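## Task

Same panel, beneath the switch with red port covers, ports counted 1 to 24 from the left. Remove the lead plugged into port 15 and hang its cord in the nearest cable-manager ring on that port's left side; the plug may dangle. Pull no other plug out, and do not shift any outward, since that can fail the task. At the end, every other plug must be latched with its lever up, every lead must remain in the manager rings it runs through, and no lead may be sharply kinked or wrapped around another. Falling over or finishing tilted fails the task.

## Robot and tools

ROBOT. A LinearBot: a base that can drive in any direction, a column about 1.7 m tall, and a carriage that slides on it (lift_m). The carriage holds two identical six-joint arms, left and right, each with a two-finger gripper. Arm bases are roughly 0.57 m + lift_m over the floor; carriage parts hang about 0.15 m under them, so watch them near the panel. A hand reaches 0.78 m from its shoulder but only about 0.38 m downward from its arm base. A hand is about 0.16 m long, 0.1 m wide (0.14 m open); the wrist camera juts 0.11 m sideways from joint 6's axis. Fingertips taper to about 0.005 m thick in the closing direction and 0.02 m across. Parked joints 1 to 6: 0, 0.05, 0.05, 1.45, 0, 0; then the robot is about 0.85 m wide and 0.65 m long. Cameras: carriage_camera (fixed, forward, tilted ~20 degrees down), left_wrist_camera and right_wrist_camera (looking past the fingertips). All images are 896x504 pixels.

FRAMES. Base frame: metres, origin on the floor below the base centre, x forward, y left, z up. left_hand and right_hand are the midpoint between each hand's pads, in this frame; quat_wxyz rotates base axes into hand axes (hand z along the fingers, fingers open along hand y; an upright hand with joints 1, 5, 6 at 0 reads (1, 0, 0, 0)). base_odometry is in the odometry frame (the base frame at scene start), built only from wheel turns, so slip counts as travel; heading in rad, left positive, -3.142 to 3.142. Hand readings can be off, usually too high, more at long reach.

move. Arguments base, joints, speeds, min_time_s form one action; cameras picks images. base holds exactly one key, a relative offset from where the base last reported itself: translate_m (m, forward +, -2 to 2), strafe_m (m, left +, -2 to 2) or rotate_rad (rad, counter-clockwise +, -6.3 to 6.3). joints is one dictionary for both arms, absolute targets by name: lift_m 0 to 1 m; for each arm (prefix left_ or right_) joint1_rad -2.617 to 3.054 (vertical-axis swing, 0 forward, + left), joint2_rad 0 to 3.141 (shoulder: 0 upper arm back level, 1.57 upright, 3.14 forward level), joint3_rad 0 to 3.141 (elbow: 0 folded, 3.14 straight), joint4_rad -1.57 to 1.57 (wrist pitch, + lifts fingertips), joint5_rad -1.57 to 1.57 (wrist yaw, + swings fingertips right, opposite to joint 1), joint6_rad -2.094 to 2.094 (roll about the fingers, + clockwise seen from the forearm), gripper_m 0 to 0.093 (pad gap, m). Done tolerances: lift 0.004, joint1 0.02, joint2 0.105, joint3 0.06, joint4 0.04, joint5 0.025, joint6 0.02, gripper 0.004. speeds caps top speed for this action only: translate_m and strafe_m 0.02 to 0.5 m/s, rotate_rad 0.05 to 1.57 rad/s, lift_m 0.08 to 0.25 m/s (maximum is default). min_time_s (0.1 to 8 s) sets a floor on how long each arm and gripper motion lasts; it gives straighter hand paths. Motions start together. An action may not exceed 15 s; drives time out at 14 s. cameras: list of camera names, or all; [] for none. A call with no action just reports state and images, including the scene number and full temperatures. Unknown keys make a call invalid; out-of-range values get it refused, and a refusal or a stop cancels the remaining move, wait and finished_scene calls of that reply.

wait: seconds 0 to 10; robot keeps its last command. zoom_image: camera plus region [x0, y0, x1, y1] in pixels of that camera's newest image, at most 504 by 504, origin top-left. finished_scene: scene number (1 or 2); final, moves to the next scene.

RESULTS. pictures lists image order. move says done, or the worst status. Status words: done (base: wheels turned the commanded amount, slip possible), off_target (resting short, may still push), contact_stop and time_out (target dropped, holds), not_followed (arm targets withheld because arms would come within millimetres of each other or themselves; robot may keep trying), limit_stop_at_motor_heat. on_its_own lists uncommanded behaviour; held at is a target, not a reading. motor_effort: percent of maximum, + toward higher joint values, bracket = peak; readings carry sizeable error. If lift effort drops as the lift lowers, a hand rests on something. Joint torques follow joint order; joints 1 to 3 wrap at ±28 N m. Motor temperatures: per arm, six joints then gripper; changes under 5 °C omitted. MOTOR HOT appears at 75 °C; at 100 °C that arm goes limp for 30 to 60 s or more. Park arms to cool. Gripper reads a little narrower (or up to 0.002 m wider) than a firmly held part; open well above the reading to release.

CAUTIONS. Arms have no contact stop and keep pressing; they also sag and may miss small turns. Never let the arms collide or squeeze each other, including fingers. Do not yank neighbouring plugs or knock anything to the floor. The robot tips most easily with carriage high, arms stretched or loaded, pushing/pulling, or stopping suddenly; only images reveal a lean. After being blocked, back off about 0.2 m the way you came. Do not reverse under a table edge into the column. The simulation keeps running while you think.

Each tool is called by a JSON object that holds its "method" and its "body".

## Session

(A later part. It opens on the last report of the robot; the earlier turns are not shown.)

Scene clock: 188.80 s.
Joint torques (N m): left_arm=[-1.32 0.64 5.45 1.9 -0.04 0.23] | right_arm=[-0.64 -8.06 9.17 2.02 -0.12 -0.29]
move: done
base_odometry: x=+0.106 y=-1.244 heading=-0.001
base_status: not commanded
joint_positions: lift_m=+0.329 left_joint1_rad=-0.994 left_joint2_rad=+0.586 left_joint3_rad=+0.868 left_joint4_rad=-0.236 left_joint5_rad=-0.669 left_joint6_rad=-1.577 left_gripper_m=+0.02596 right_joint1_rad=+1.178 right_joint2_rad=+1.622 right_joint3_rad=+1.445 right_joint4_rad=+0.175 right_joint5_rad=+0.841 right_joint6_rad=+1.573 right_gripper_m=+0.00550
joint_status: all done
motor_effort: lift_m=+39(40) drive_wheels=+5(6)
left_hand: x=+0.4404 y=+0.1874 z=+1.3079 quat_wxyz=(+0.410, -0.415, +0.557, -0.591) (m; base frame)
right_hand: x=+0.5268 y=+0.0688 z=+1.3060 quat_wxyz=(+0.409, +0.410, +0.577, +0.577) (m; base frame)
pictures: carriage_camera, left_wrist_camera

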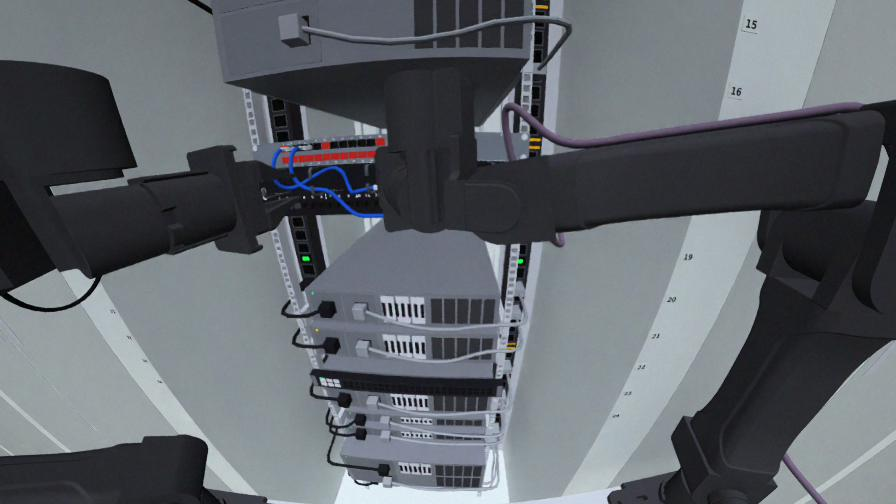

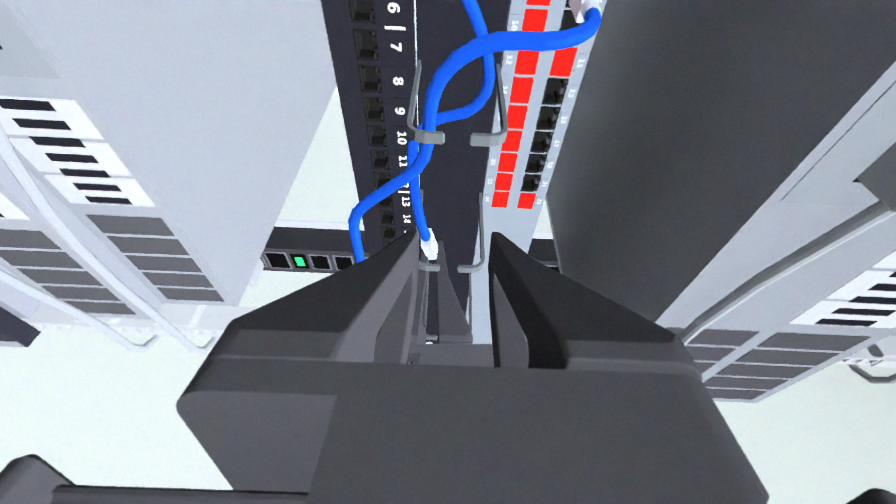

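{"method": "move", "body": {"joints": {"left_joint1_rad":-0.2,"left_joint2_rad":0.44,"left_joint3_rad":0.85,"left_joint4_rad":-0.41,"left_joint5_rad":0}, "min_time_s": 2, "cameras": []}}

{"method": "move", "body": {"joints": {"left_joint1_rad":0,"left_joint2_rad":0.05,"left_joint3_rad":0.05,"left_joint4_rad":1.45,"left_joint5_rad":0,"left_joint6_rad":0}, "min_time_s": 2, "cameras": []}}

{"method": "move", "body": {"base": {"translate_m":-0.035}, "speeds": {"translate_m":0.03}}}

{"method": "zoom_image", "body": {"camera": "carriage_camera", "region": [260, 135, 420, 235]}}

Scene clock: 191.43 s.
Joint torques (N m): left_arm=[-0.06 1.47 5.05 2.17 0.16 0.23] | right_arm=[-0.64 -8.06 9.16 2.03 -0.13 -0.29]
move: done
base_odometry: x=+0.106 y=-1.244 heading=-0.001
base_status: not commanded
joint_positions: lift_m=+0.329 left_joint1_rad=-0.206 left_joint2_rad=+0.448 left_joint3_rad=+0.868 left_joint4_rad=-0.396 left_joint5_rad=-0.011 left_joint6_rad=-1.577 left_gripper_m=+0.02596 right_joint1_rad=+1.178 right_joint2_rad=+1.622 right_joint3_rad=+1.445 right_joint4_rad=+0.175 right_joint5_rad=+0.841 right_joint6_rad=+1.573 right_gripper_m=+0.00550
joint_status: all done
motor_effort: lift_m=+39(40) drive_wheels=+4(5)
left_hand: x=+0.4497 y=+0.2753 z=+1.3016 quat_wxyz=(+0.453, -0.445, +0.538, -0.554) (m; base frame)
right_hand: x=+0.5268 y=+0.0688 z=+1.3060 quat_wxyz=(+0.409, +0.410, +0.577, +0.577) (m; base frame)
pictures: none
No camera images: "cameras" was empty.

Scene clock: 193.90 s.
Joint torques (N m): left_arm=[-0.01 3.66 4.44 -0.05 0.15 0.16] | right_arm=[-0.64 -8.08 9.17 2.02 -0.13 -0.29]
move: done
base_odometry: x=+0.106 y=-1.244 heading=-0.001
base_status: not commanded
joint_positions: lift_m=+0.329 left_joint1_rad=-0.006 left_joint2_rad=+0.060 left_joint3_rad=+0.067 left_joint4_rad=+1.440 left_joint5_rad=-0.008 left_joint6_rad=-0.009 left_gripper_m=+0.02596 right_joint1_rad=+1.178 right_joint2_rad=+1.622 right_joint3_rad=+1.445 right_joint4_rad=+0.175 right_joint5_rad=+0.841 right_joint6_rad=+1.573 right_gripper_m=+0.00550
joint_status: all done
motor_effort: lift_m=+39(40) drive_wheels=+4(6)
left_hand: x=+0.2588 y=+0.3209 z=+1.3479 quat_wxyz=(+0.998, -0.004, +0.062, -0.007) (m; base frame)
right_hand: x=+0.5268 y=+0.0688 z=+1.3060 quat_wxyz=(+0.409, +0.410, +0.577, +0.577) (m; base frame)
pictures: none
No camera images: "cameras" was empty.

Scene clock: 195.57 s.
Joint torques (N m): left_arm=[0.17 3.62 4.34 -0.16 0.13 0.16] | right_arm=[1.02 -8.02 9.16 1.95 -0.13 -0.29]
move: done
base_odometry: x=+0.071 y=-1.244 heading=-0.001
base_status: done
joint_positions: lift_m=+0.329 left_joint1_rad=-0.006 left_joint2_rad=+0.060 left_joint3_rad=+0.067 left_joint4_rad=+1.448 left_joint5_rad=-0.008 left_joint6_rad=-0.008 left_gripper_m=+0.02596 right_joint1_rad=+1.161 right_joint2_rad=+1.622 right_joint3_rad=+1.445 right_joint4_rad=+0.182 right_joint5_rad=+0.845 right_joint6_rad=+1.573 right_gripper_m=+0.00550
joint_status: not commanded
motor_effort: lift_m=+39(40) drive_wheels=-2(10)
left_hand: x=+0.2567 y=+0.3209 z=+1.3482 quat_wxyz=(+0.998, -0.004, +0.058, -0.007) (m; base frame)
right_hand: x=+0.5336 y=+0.0630 z=+1.3073 quat_wxyz=(+0.414, +0.416, +0.570, +0.575) (m; base frame)
pictures: carriage_camera, left_wrist_camera, right_wrist_camera

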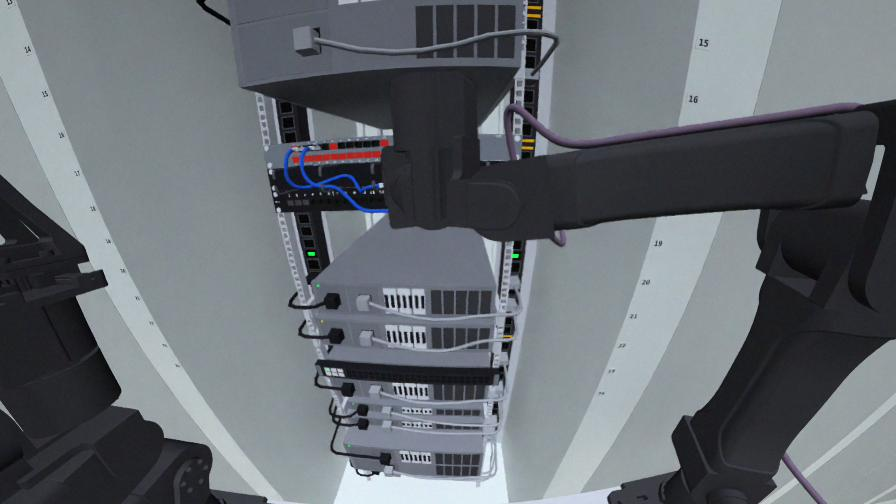

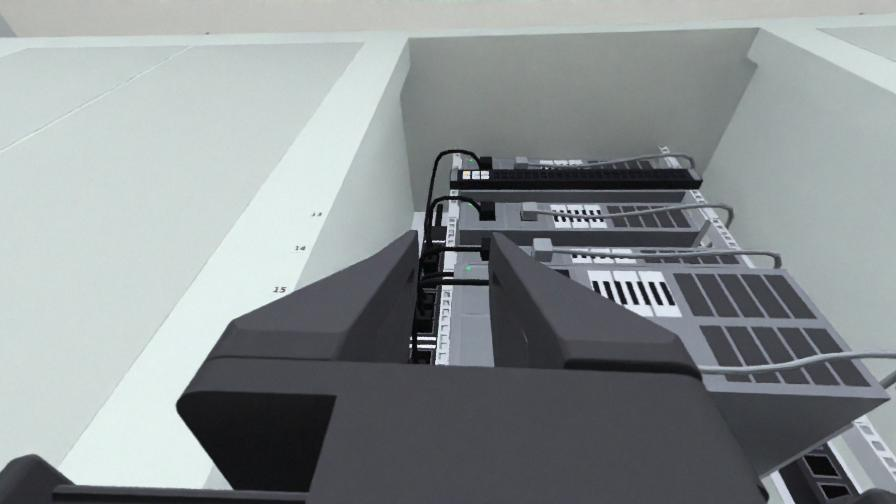

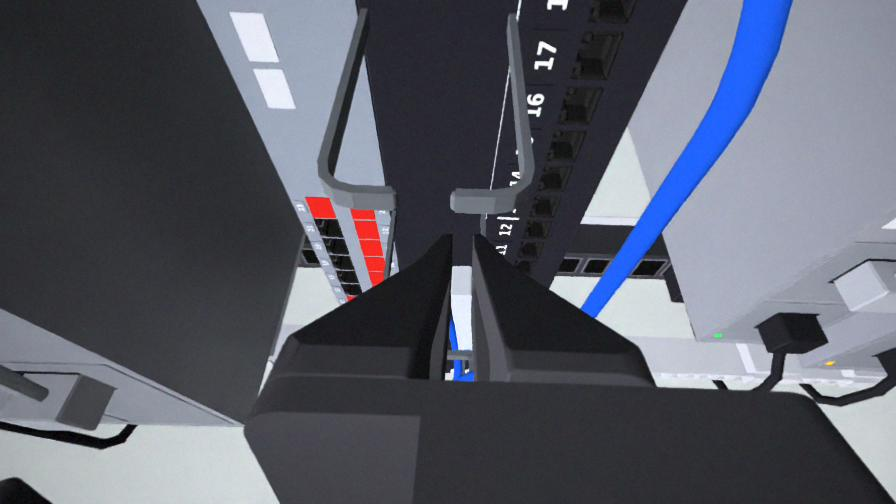

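Scaled by 3.150 from the camera's 896x504 image, which has a finer 1280x720 frame.

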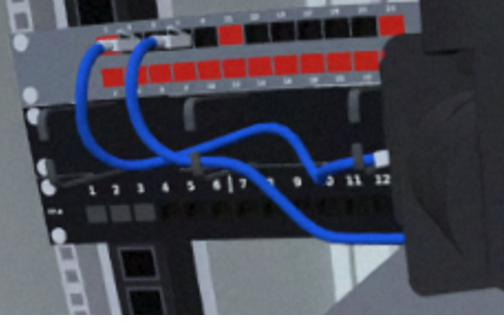

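{"method": "move", "body": {"base": {"translate_m":-0.014}, "speeds": {"translate_m":0.02}, "cameras": ["carriage_camera"]}}

{"method": "zoom_image", "body": {"camera": "carriage_camera", "region": [340, 165, 420, 220]}}

{"method": "move", "body": {"base": {"strafe_m":-0.035}, "joints": {"lift_m":0.32}, "speeds": {"strafe_m":0.025,"lift_m":0.08}}}

{"method": "zoom_image", "body": {"camera": "carriage_camera", "region": [260, 135, 420, 235]}}

Scene clock: 196.83 s.
Joint torques (N m): left_arm=[-0.02 3.73 4.33 -0.13 0.17 0.11] | right_arm=[1.66 -8.06 9.16 1.82 -0.27 -0.29]
move: done
base_odometry: x=+0.058 y=-1.244 heading=-0.001
base_status: done
joint_positions: lift_m=+0.329 left_joint1_rad=-0.006 left_joint2_rad=+0.060 left_joint3_rad=+0.067 left_joint4_rad=+1.450 left_joint5_rad=-0.008 left_joint6_rad=-0.007 left_gripper_m=+0.02596 right_joint1_rad=+1.155 right_joint2_rad=+1.622 right_joint3_rad=+1.445 right_joint4_rad=+0.190 right_joint5_rad=+0.855 right_joint6_rad=+1.573 right_gripper_m=+0.00550
joint_status: not commanded
motor_effort: lift_m=+39(40) drive_wheels=+2(7)
left_hand: x=+0.2564 y=+0.3209 z=+1.3482 quat_wxyz=(+0.998, -0.004, +0.057, -0.006) (m; base frame)
right_hand: x=+0.5365 y=+0.0595 z=+1.3087 quat_wxyz=(+0.418, +0.421, +0.564, +0.574) (m; base frame)
pictures: carriage_camera

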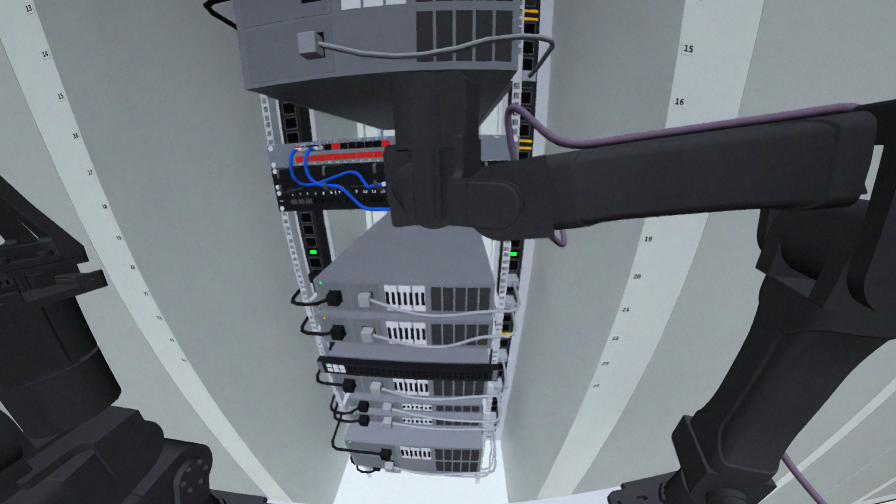

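Scaled by 6.300 from the camera's 896x504 image, which has a finer 1280x720 frame.

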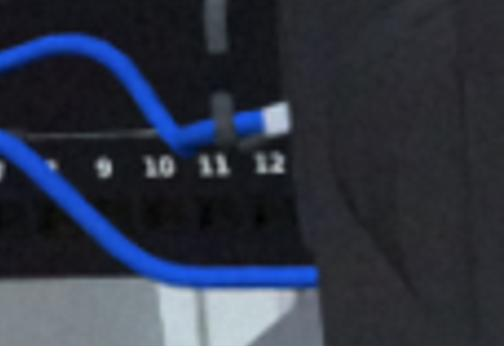

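Scene clock: 198.73 s.
Joint torques (N m): left_arm=[0.05 3.84 4.71 -0.14 0.13 0.16] | right_arm=[0.73 -8.08 9.09 1.62 -0.01 -0.29]
move: done
base_odometry: x=+0.058 y=-1.278 heading=-0.001
base_status: done
joint_positions: lift_m=+0.320 left_joint1_rad=-0.005 left_joint2_rad=+0.058 left_joint3_rad=+0.063 left_joint4_rad=+1.449 left_joint5_rad=-0.006 left_joint6_rad=-0.007 left_gripper_m=+0.02596 right_joint1_rad=+1.164 right_joint2_rad=+1.622 right_joint3_rad=+1.446 right_joint4_rad=+0.209 right_joint5_rad=+0.827 right_joint6_rad=+1.573 right_gripper_m=+0.00550
joint_status: all done
motor_effort: lift_m=+39(40) drive_wheels=+2(8)
left_hand: x=+0.2568 y=+0.3208 z=+1.3382 quat_wxyz=(+0.998, -0.003, +0.058, -0.006) (m; base frame)
right_hand: x=+0.5314 y=+0.0667 z=+1.3038 quat_wxyz=(+0.406, +0.412, +0.565, +0.589) (m; base frame)
pictures: carriage_camera, left_wrist_camera, right_wrist_camera

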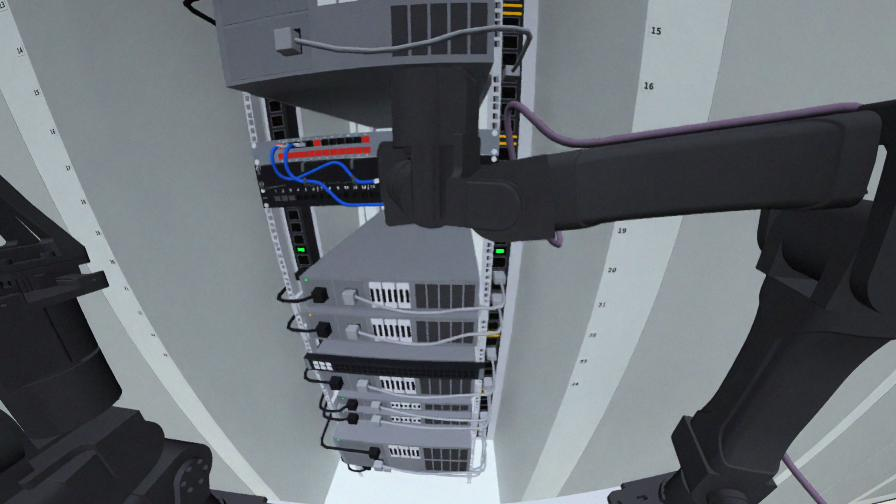

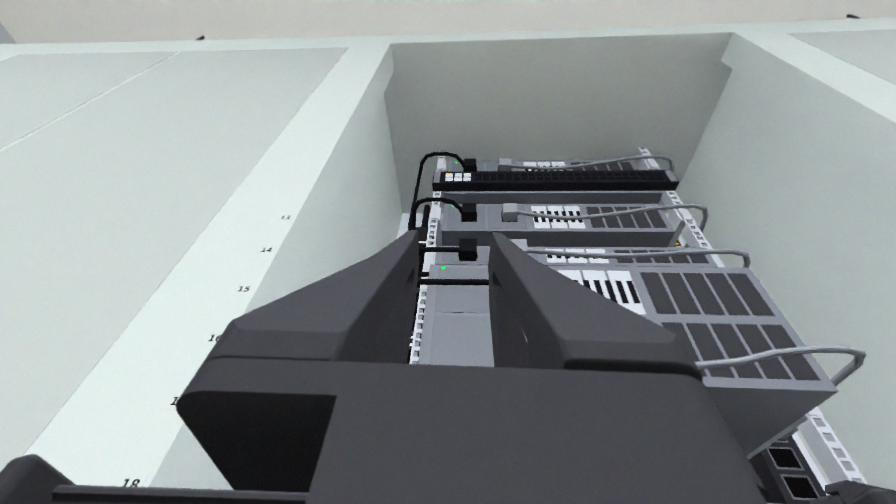

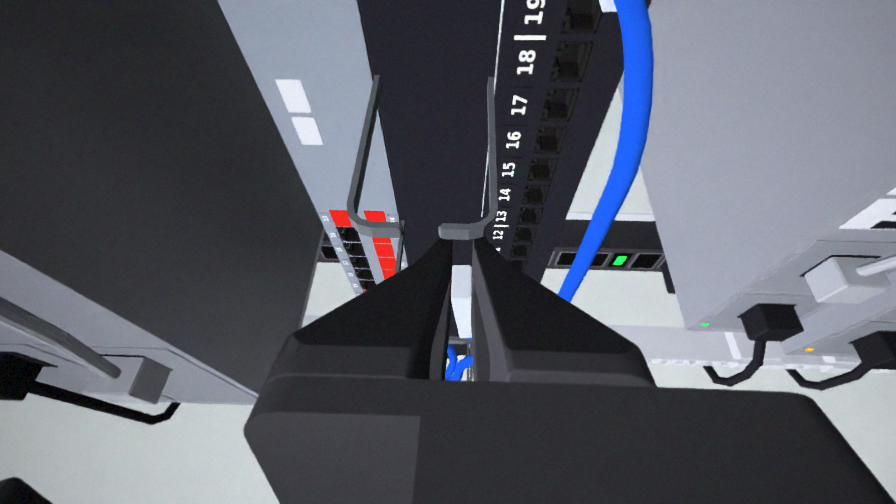

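Scaled by 3.150 from the camera's 896x504 image, which has a finer 1280x720 frame.

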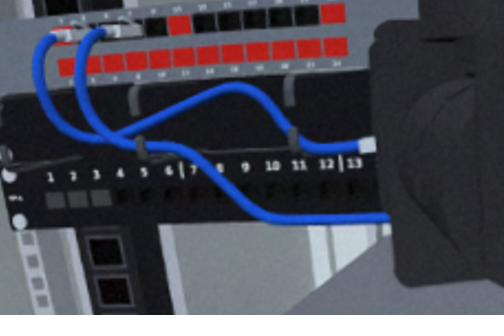

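{"method": "move", "body": {"base": {"strafe_m":-0.022}, "speeds": {"strafe_m":0.025}}}

{"method": "zoom_image", "body": {"camera": "carriage_camera", "region": [250, 135, 410, 235]}}

Scene clock: 200.27 s.
Joint torques (N m): left_arm=[-0.24 3.93 4.7 -0.13 0.11 0.11] | right_arm=[-0.65 -8.09 9.09 1.62 0.29 -0.29]
move: done
base_odometry: x=+0.057 y=-1.300 heading=-0.001
base_status: done
joint_positions: lift_m=+0.320 left_joint1_rad=-0.004 left_joint2_rad=+0.058 left_joint3_rad=+0.063 left_joint4_rad=+1.449 left_joint5_rad=-0.005 left_joint6_rad=-0.007 left_gripper_m=+0.02596 right_joint1_rad=+1.178 right_joint2_rad=+1.622 right_joint3_rad=+1.446 right_joint4_rad=+0.209 right_joint5_rad=+0.796 right_joint6_rad=+1.573 right_gripper_m=+0.00550
joint_status: not commanded
motor_effort: lift_m=+39(40) drive_wheels=+2(8)
left_hand: x=+0.2568 y=+0.3206 z=+1.3382 quat_wxyz=(+0.998, -0.003, +0.058, -0.005) (m; base frame)
right_hand: x=+0.5239 y=+0.0761 z=+1.3039 quat_wxyz=(+0.393, +0.399, +0.574, +0.598) (m; base frame)
pictures: carriage_camera, left_wrist_camera, right_wrist_camera

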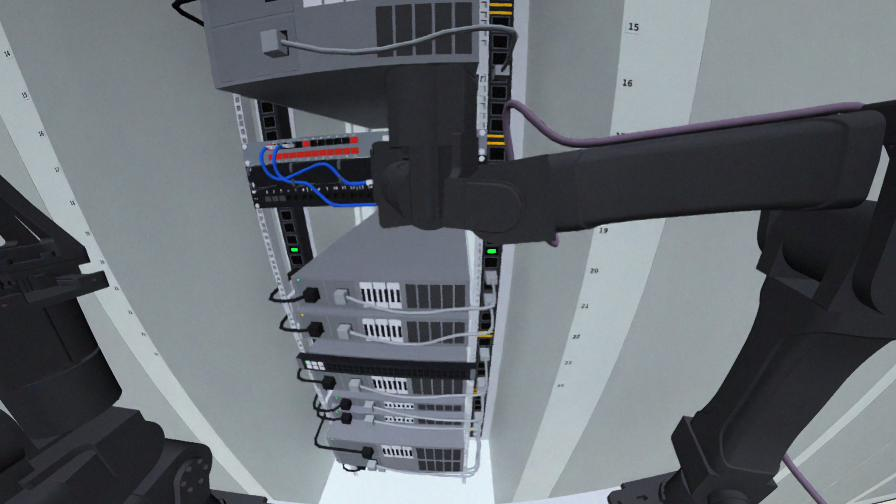

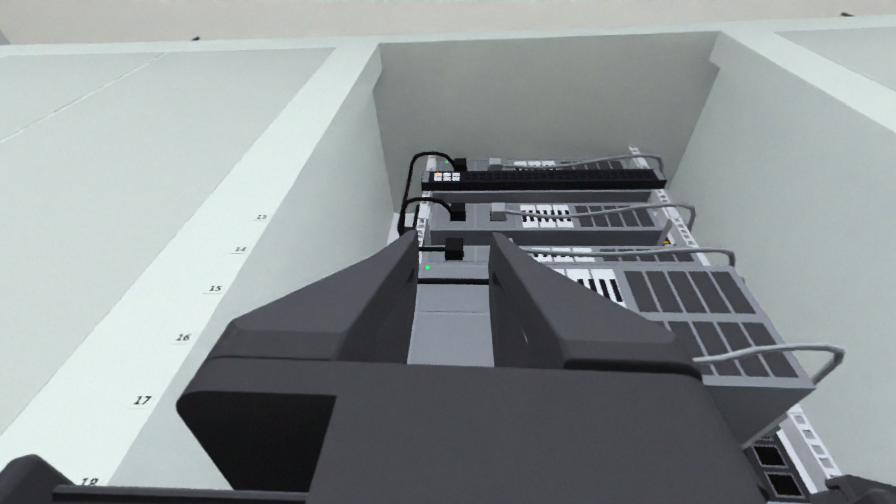

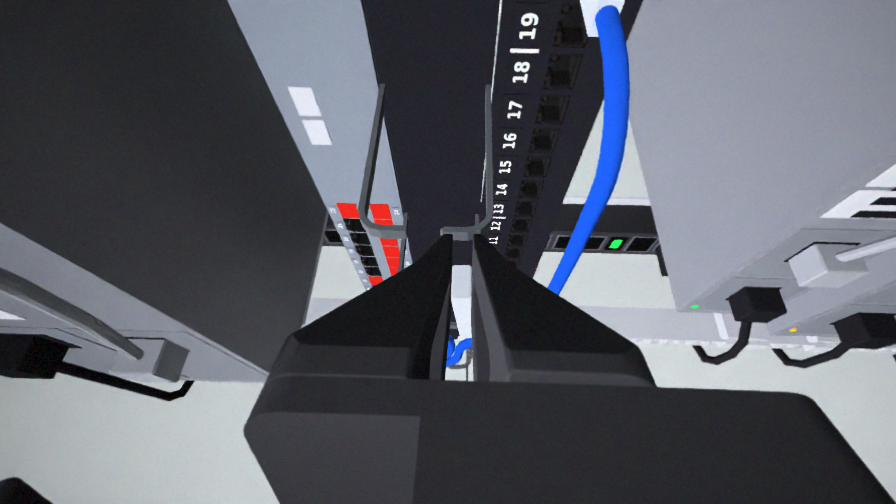

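Scaled by 3.150 from the camera's 896x504 image, which has a finer 1280x720 frame.

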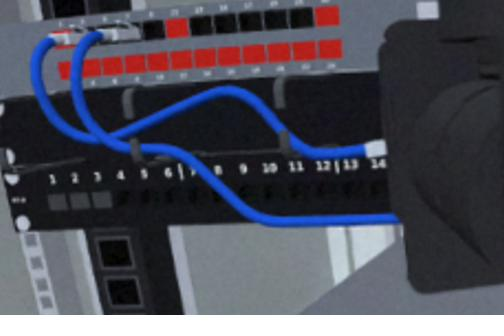

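{"method": "move", "body": {"base": {"strafe_m":0.01}, "speeds": {"strafe_m":0.03}, "cameras": []}}

{"method": "move", "body": {"joints": {"right_gripper_m":0.022}, "min_time_s": 2, "cameras": []}}

{"method": "move", "body": {"base": {"translate_m":-0.12}, "speeds": {"translate_m":0.05}}}

{"method": "zoom_image", "body": {"camera": "carriage_camera", "region": [260, 125, 400, 215]}}

Scene clock: 201.43 s.
Joint torques (N m): left_arm=[-0.23 3.9 4.78 -0.15 0.13 0.16] | right_arm=[-0.58 -8.02 9.07 1.64 0.13 -0.29]
move: done
base_odometry: x=+0.057 y=-1.290 heading=-0.001
base_status: done
joint_positions: lift_m=+0.320 left_joint1_rad=-0.002 left_joint2_rad=+0.058 left_joint3_rad=+0.063 left_joint4_rad=+1.449 left_joint5_rad=-0.004 left_joint6_rad=-0.007 left_gripper_m=+0.02596 right_joint1_rad=+1.178 right_joint2_rad=+1.622 right_joint3_rad=+1.446 right_joint4_rad=+0.209 right_joint5_rad=+0.812 right_joint6_rad=+1.573 right_gripper_m=+0.00550
joint_status: not commanded
motor_effort: lift_m=+39(39) drive_wheels=-2(9)
left_hand: x=+0.2568 y=+0.3204 z=+1.3382 quat_wxyz=(+0.998, -0.002, +0.058, -0.005) (m; base frame)
right_hand: x=+0.5249 y=+0.0735 z=+1.3037 quat_wxyz=(+0.398, +0.404, +0.571, +0.594) (m; base frame)
pictures: none
No camera images: "cameras" was empty.

Scene clock: 203.73 s.
Joint torques (N m): left_arm=[-0.31 3.84 4.7 -0.14 0.11 0.14] | right_arm=[-0.51 -8.06 9.1 1.75 0.11 -0.3]
move: done
base_odometry: x=+0.057 y=-1.290 heading=-0.001
base_status: not commanded
joint_positions: lift_m=+0.320 left_joint1_rad=-0.002 left_joint2_rad=+0.058 left_joint3_rad=+0.063 left_joint4_rad=+1.449 left_joint5_rad=-0.004 left_joint6_rad=-0.007 left_gripper_m=+0.02596 right_joint1_rad=+1.177 right_joint2_rad=+1.622 right_joint3_rad=+1.446 right_joint4_rad=+0.199 right_joint5_rad=+0.815 right_joint6_rad=+1.573 right_gripper_m=+0.02193
joint_status: all done
motor_effort: lift_m=+39(40) drive_wheels=-2(4)
left_hand: x=+0.2568 y=+0.3204 z=+1.3382 quat_wxyz=(+0.998, -0.002, +0.058, -0.005) (m; base frame)
right_hand: x=+0.5257 y=+0.0726 z=+1.3020 quat_wxyz=(+0.400, +0.404, +0.573, +0.590) (m; base frame)
pictures: none
No camera images: "cameras" was empty.

Scene clock: 206.63 s.
Joint torques (N m): left_arm=[-0.31 3.99 4.56 -0.21 0.12 0.12] | right_arm=[-0.1 -8.03 9.1 1.77 0.1 -0.29]
move: done
base_odometry: x=-0.063 y=-1.290 heading=-0.001
base_status: done
joint_positions: lift_m=+0.320 left_joint1_rad=-0.002 left_joint2_rad=+0.058 left_joint3_rad=+0.063 left_joint4_rad=+1.449 left_joint5_rad=-0.004 left_joint6_rad=-0.007 left_gripper_m=+0.02596 right_joint1_rad=+1.173 right_joint2_rad=+1.622 right_joint3_rad=+1.446 right_joint4_rad=+0.198 right_joint5_rad=+0.817 right_joint6_rad=+1.573 right_gripper_m=+0.02193
joint_status: not commanded
motor_effort: lift_m=+39(40) drive_wheels=-2(9)
left_hand: x=+0.2568 y=+0.3204 z=+1.3382 quat_wxyz=(+0.998, -0.002, +0.058, -0.005) (m; base frame)
right_hand: x=+0.5273 y=+0.0711 z=+1.3017 quat_wxyz=(+0.401, +0.406, +0.572, +0.589) (m; base frame)
pictures: carriage_camera, left_wrist_camera, right_wrist_camera

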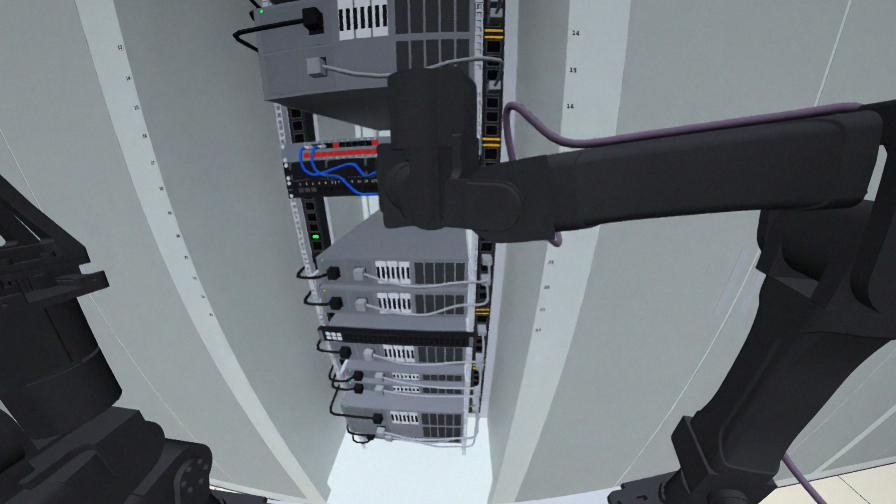

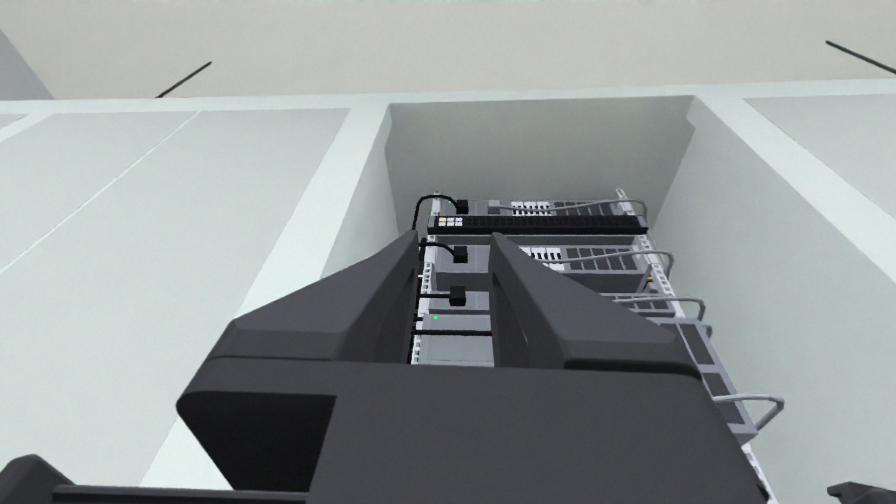

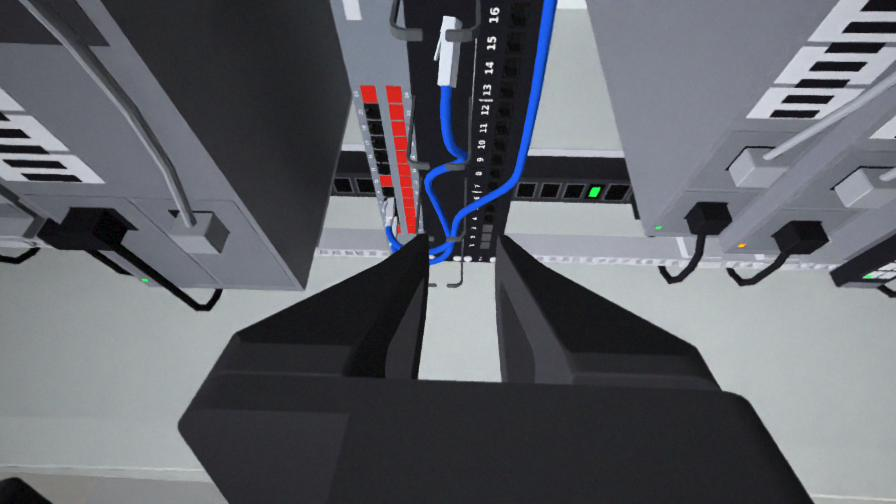

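Scaled by 3.600 from the camera's 896x504 image, which has a finer 1280x720 frame.

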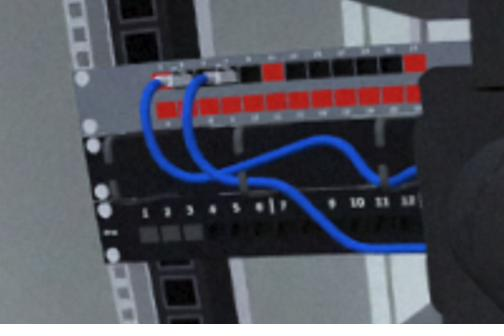

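{"method": "zoom_image", "body": {"camera": "right_wrist_camera", "region": [340, 0, 600, 200]}}

{"method": "move", "body": {"base": {"translate_m":-0.12}, "speeds": {"translate_m":0.1}, "cameras": []}}

{"method": "move", "body": {"joints": {"right_joint1_rad":0.1,"right_joint2_rad":0.8,"right_joint3_rad":0.9,"right_joint4_rad":0.3,"right_joint5_rad":0}, "min_time_s": 2, "cameras": []}}

{"method": "move", "body": {"joints": {"right_joint1_rad":0,"right_joint2_rad":0.05,"right_joint3_rad":0.05,"right_joint4_rad":1.45,"right_joint5_rad":0,"right_joint6_rad":0}, "min_time_s": 2}}

{"method": "zoom_image", "body": {"camera": "carriage_camera", "region": [310, 120, 490, 230]}}

Scaled by 1.938 from the camera's 896x504 image, which has a finer 1280x720 frame.

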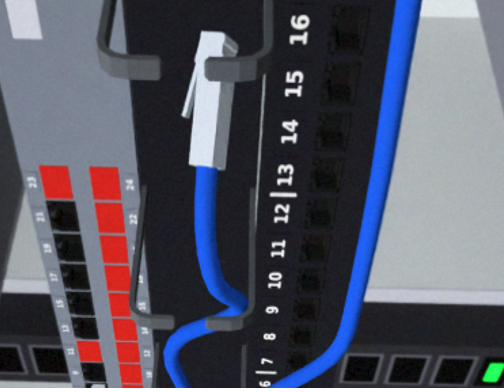

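Scene clock: 209.03 s.
Joint torques (N m): left_arm=[-0.21 3.9 4.74 -0.13 0.12 0.11] | right_arm=[-0.01 -8.01 9.11 1.79 0.09 -0.3]
move: done
base_odometry: x=-0.183 y=-1.291 heading=-0.001
base_status: done
joint_positions: lift_m=+0.320 left_joint1_rad=-0.002 left_joint2_rad=+0.058 left_joint3_rad=+0.063 left_joint4_rad=+1.449 left_joint5_rad=-0.004 left_joint6_rad=-0.007 left_gripper_m=+0.02596 right_joint1_rad=+1.172 right_joint2_rad=+1.622 right_joint3_rad=+1.446 right_joint4_rad=+0.196 right_joint5_rad=+0.818 right_joint6_rad=+1.573 right_gripper_m=+0.02193
joint_status: not commanded
motor_effort: lift_m=+39(40) drive_wheels=+0(10)
left_hand: x=+0.2568 y=+0.3204 z=+1.3382 quat_wxyz=(+0.998, -0.002, +0.058, -0.005) (m; base frame)
right_hand: x=+0.5278 y=+0.0707 z=+1.3014 quat_wxyz=(+0.402, +0.406, +0.573, +0.588) (m; base frame)
pictures: none
No camera images: "cameras" was empty.

Scene clock: 211.40 s.
Joint torques (N m): left_arm=[-0.25 3.97 4.68 -0.14 0.08 0.13] | right_arm=[-0.43 -1.29 6.56 2.03 -0.1 -0.29]
move: done
base_odometry: x=-0.183 y=-1.291 heading=-0.001
base_status: not commanded
joint_positions: lift_m=+0.320 left_joint1_rad=-0.002 left_joint2_rad=+0.058 left_joint3_rad=+0.063 left_joint4_rad=+1.449 left_joint5_rad=-0.004 left_joint6_rad=-0.007 left_gripper_m=+0.02596 right_joint1_rad=+0.106 right_joint2_rad=+0.805 right_joint3_rad=+0.915 right_joint4_rad=+0.296 right_joint5_rad=+0.010 right_joint6_rad=+1.573 right_gripper_m=+0.02194
joint_status: all done
motor_effort: lift_m=+39(40) drive_wheels=-2(3)
left_hand: x=+0.2568 y=+0.3204 z=+1.3382 quat_wxyz=(+0.998, -0.002, +0.058, -0.005) (m; base frame)
right_hand: x=+0.5255 y=-0.2897 z=+1.3912 quat_wxyz=(+0.560, +0.371, +0.406, +0.620) (m; base frame)
pictures: none
No camera images: "cameras" was empty.

Scene clock: 213.87 s.
Joint torques (N m): left_arm=[-0.38 4.01 4.57 -0.17 0.12 0.11] | right_arm=[-0.46 2.91 5.07 -0.17 -0.05 -0.35]
Motor temperatures (°C): left_arm=[31 29 47 39 29 27 31] | right_arm=[30 36 52 41 28 28 29]
move: done
base_odometry: x=-0.183 y=-1.291 heading=-0.001
base_status: not commanded
joint_positions: lift_m=+0.320 left_joint1_rad=-0.002 left_joint2_rad=+0.058 left_joint3_rad=+0.063 left_joint4_rad=+1.449 left_joint5_rad=-0.004 left_joint6_rad=-0.007 left_gripper_m=+0.02596 right_joint1_rad=+0.007 right_joint2_rad=+0.060 right_joint3_rad=+0.062 right_joint4_rad=+1.438 right_joint5_rad=+0.006 right_joint6_rad=+0.014 right_gripper_m=+0.02194
joint_status: all done
motor_effort: lift_m=+39(40) drive_wheels=+0(2)
left_hand: x=+0.2568 y=+0.3204 z=+1.3382 quat_wxyz=(+0.998, -0.002, +0.058, -0.005) (m; base frame)
right_hand: x=+0.2602 y=-0.3206 z=+1.3377 quat_wxyz=(+0.998, +0.003, +0.065, +0.010) (m; base frame)
pictures: carriage_camera, left_wrist_camera, right_wrist_camera

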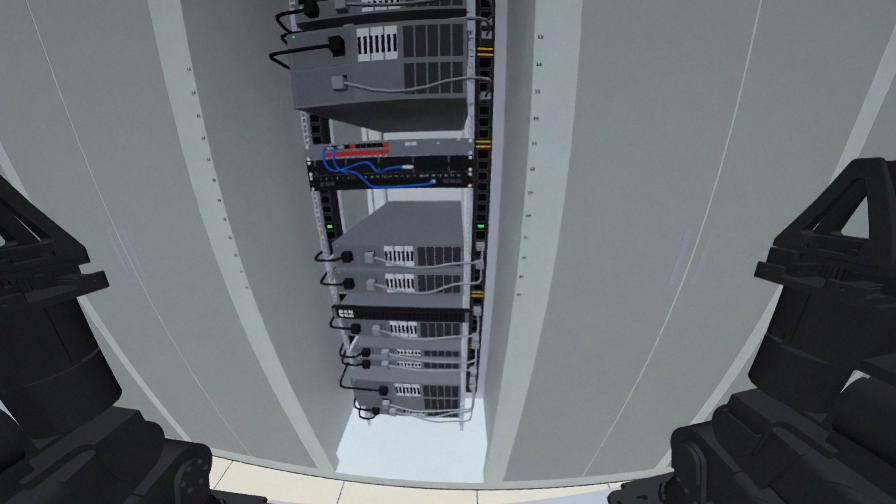

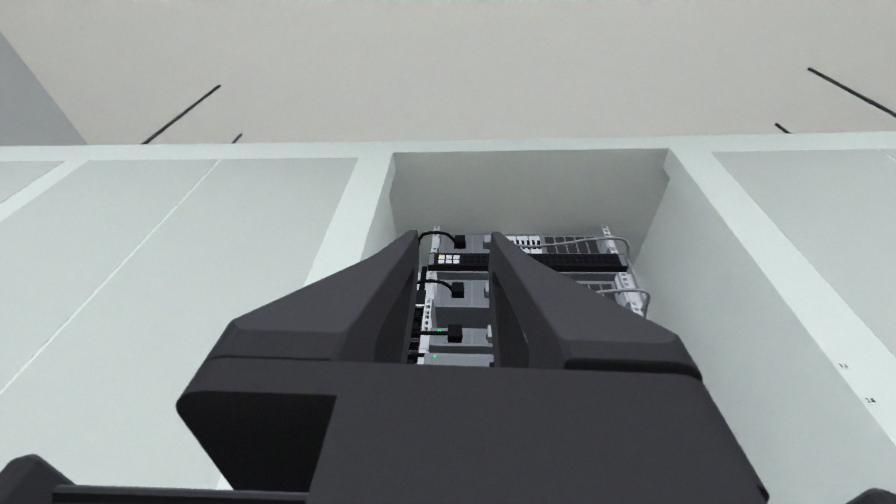

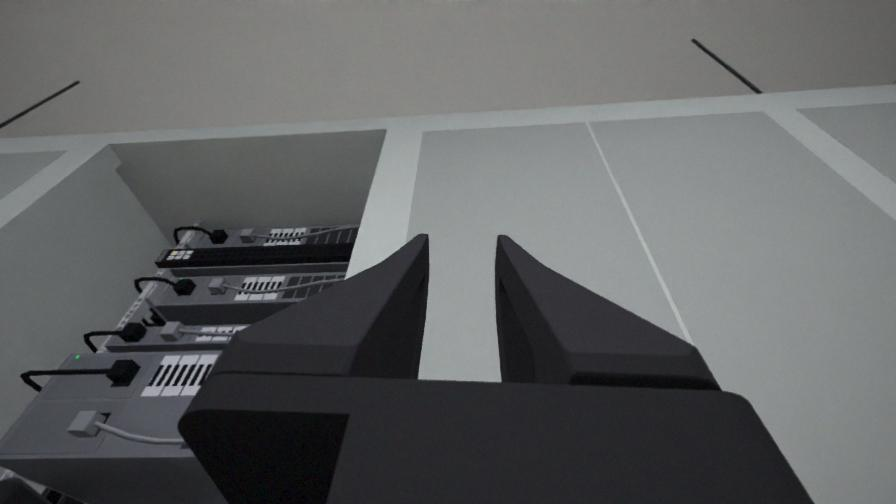

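Scaled by 2.800 from the camera's 896x504 image, which has a finer 1280x720 frame.

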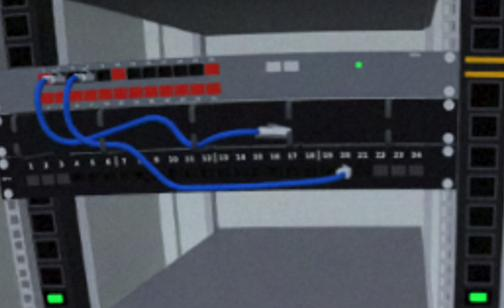

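{"method": "zoom_image", "body": {"camera": "carriage_camera", "region": [365, 150, 440, 195]}}

Scaled by 6.720 from the camera's 896x504 image, which has a finer 1280x720 frame.

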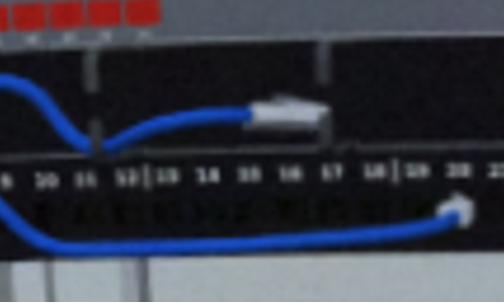

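{"method": "move", "body": {"base": {"translate_m":0.25}, "speeds": {"translate_m":0.15}, "cameras": ["carriage_camera"]}}

{"method": "zoom_image", "body": {"camera": "carriage_camera", "region": [330, 140, 490, 230]}}

Scene clock: 217.10 s.
Joint torques (N m): left_arm=[-0.21 3.85 4.67 -0.16 0.12 0.12] | right_arm=[-0.44 2.92 5.08 -0.3 -0.05 -0.31]
move: done
base_odometry: x=+0.067 y=-1.291 heading=-0.002
base_status: done
joint_positions: lift_m=+0.320 left_joint1_rad=-0.002 left_joint2_rad=+0.058 left_joint3_rad=+0.063 left_joint4_rad=+1.450 left_joint5_rad=-0.004 left_joint6_rad=-0.007 left_gripper_m=+0.02596 right_joint1_rad=+0.007 right_joint2_rad=+0.060 right_joint3_rad=+0.062 right_joint4_rad=+1.445 right_joint5_rad=+0.006 right_joint6_rad=+0.012 right_gripper_m=+0.02194
joint_status: not commanded
motor_effort: lift_m=+39(40) drive_wheels=-3(12)
left_hand: x=+0.2567 y=+0.3204 z=+1.3382 quat_wxyz=(+0.998, -0.002, +0.058, -0.005) (m; base frame)
right_hand: x=+0.2586 y=-0.3206 z=+1.3378 quat_wxyz=(+0.998, +0.003, +0.062, +0.009) (m; base frame)
pictures: carriage_camera

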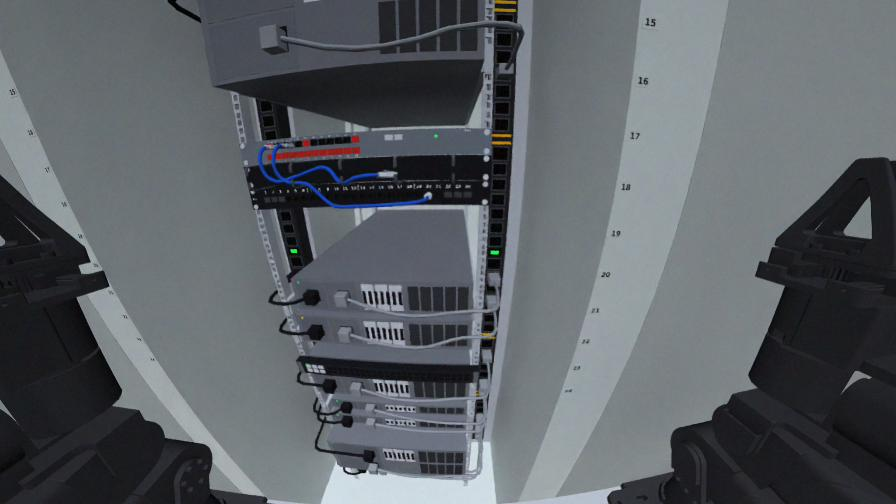

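Scaled by 3.150 from the camera's 896x504 image, which has a finer 1280x720 frame.

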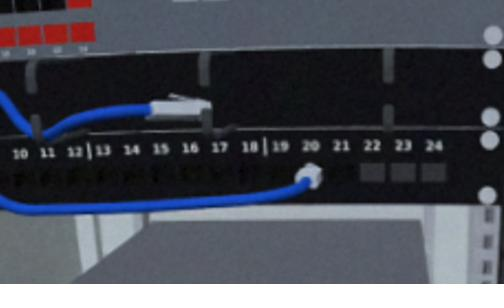

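{"method": "zoom_image", "body": {"camera": "carriage_camera", "region": [315, 155, 375, 195]}}

Scaled by 8.400 from the camera's 896x504 image, which has a finer 1280x720 frame.

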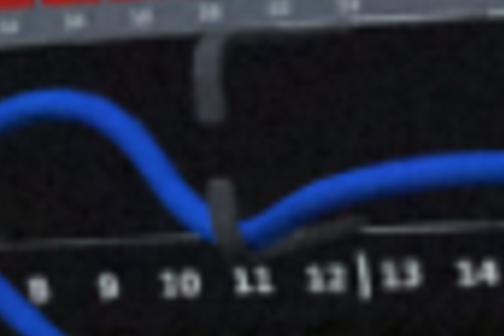

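{"method": "wait", "body": {"seconds": 6, "cameras": ["carriage_camera"]}}

{"method": "zoom_image", "body": {"camera": "carriage_camera", "region": [315, 155, 405, 195]}}

Scene clock: 223.70 s.
Joint torques (N m): left_arm=[-0.18 4.04 4.83 -0.17 0.14 0.14] | right_arm=[-0.43 2.92 5.08 -0.28 -0.05 -0.31]
base_odometry: x=+0.067 y=-1.291 heading=-0.002
base_status: done
joint_positions: lift_m=+0.320 left_joint1_rad=-0.002 left_joint2_rad=+0.058 left_joint3_rad=+0.063 left_joint4_rad=+1.450 left_joint5_rad=-0.004 left_joint6_rad=-0.007 left_gripper_m=+0.02596 right_joint1_rad=+0.007 right_joint2_rad=+0.060 right_joint3_rad=+0.062 right_joint4_rad=+1.445 right_joint5_rad=+0.006 right_joint6_rad=+0.012 right_gripper_m=+0.02194
joint_status: not commanded
motor_effort: lift_m=+39(40) drive_wheels=-3(12)
left_hand: x=+0.2567 y=+0.3204 z=+1.3382 quat_wxyz=(+0.998, -0.002, +0.058, -0.005) (m; base frame)
right_hand: x=+0.2586 y=-0.3206 z=+1.3378 quat_wxyz=(+0.998, +0.003, +0.062, +0.009) (m; base frame)
wait: 6.00 s; at rest from the start
pictures: carriage_camera

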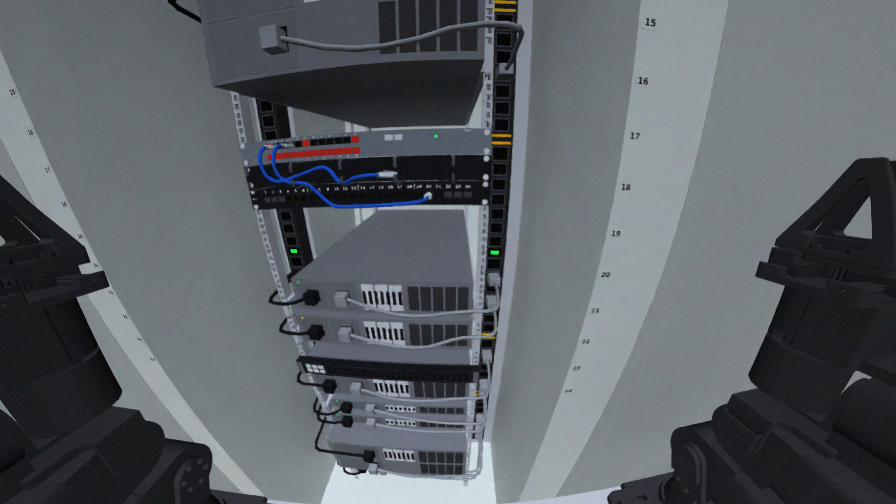

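Scaled by 5.600 from the camera's 896x504 image, which has a finer 1280x720 frame.

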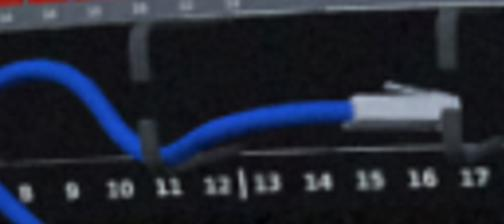

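{"method": "finished_scene", "body": {"scene": 2}}

The scene is finished: the task was done.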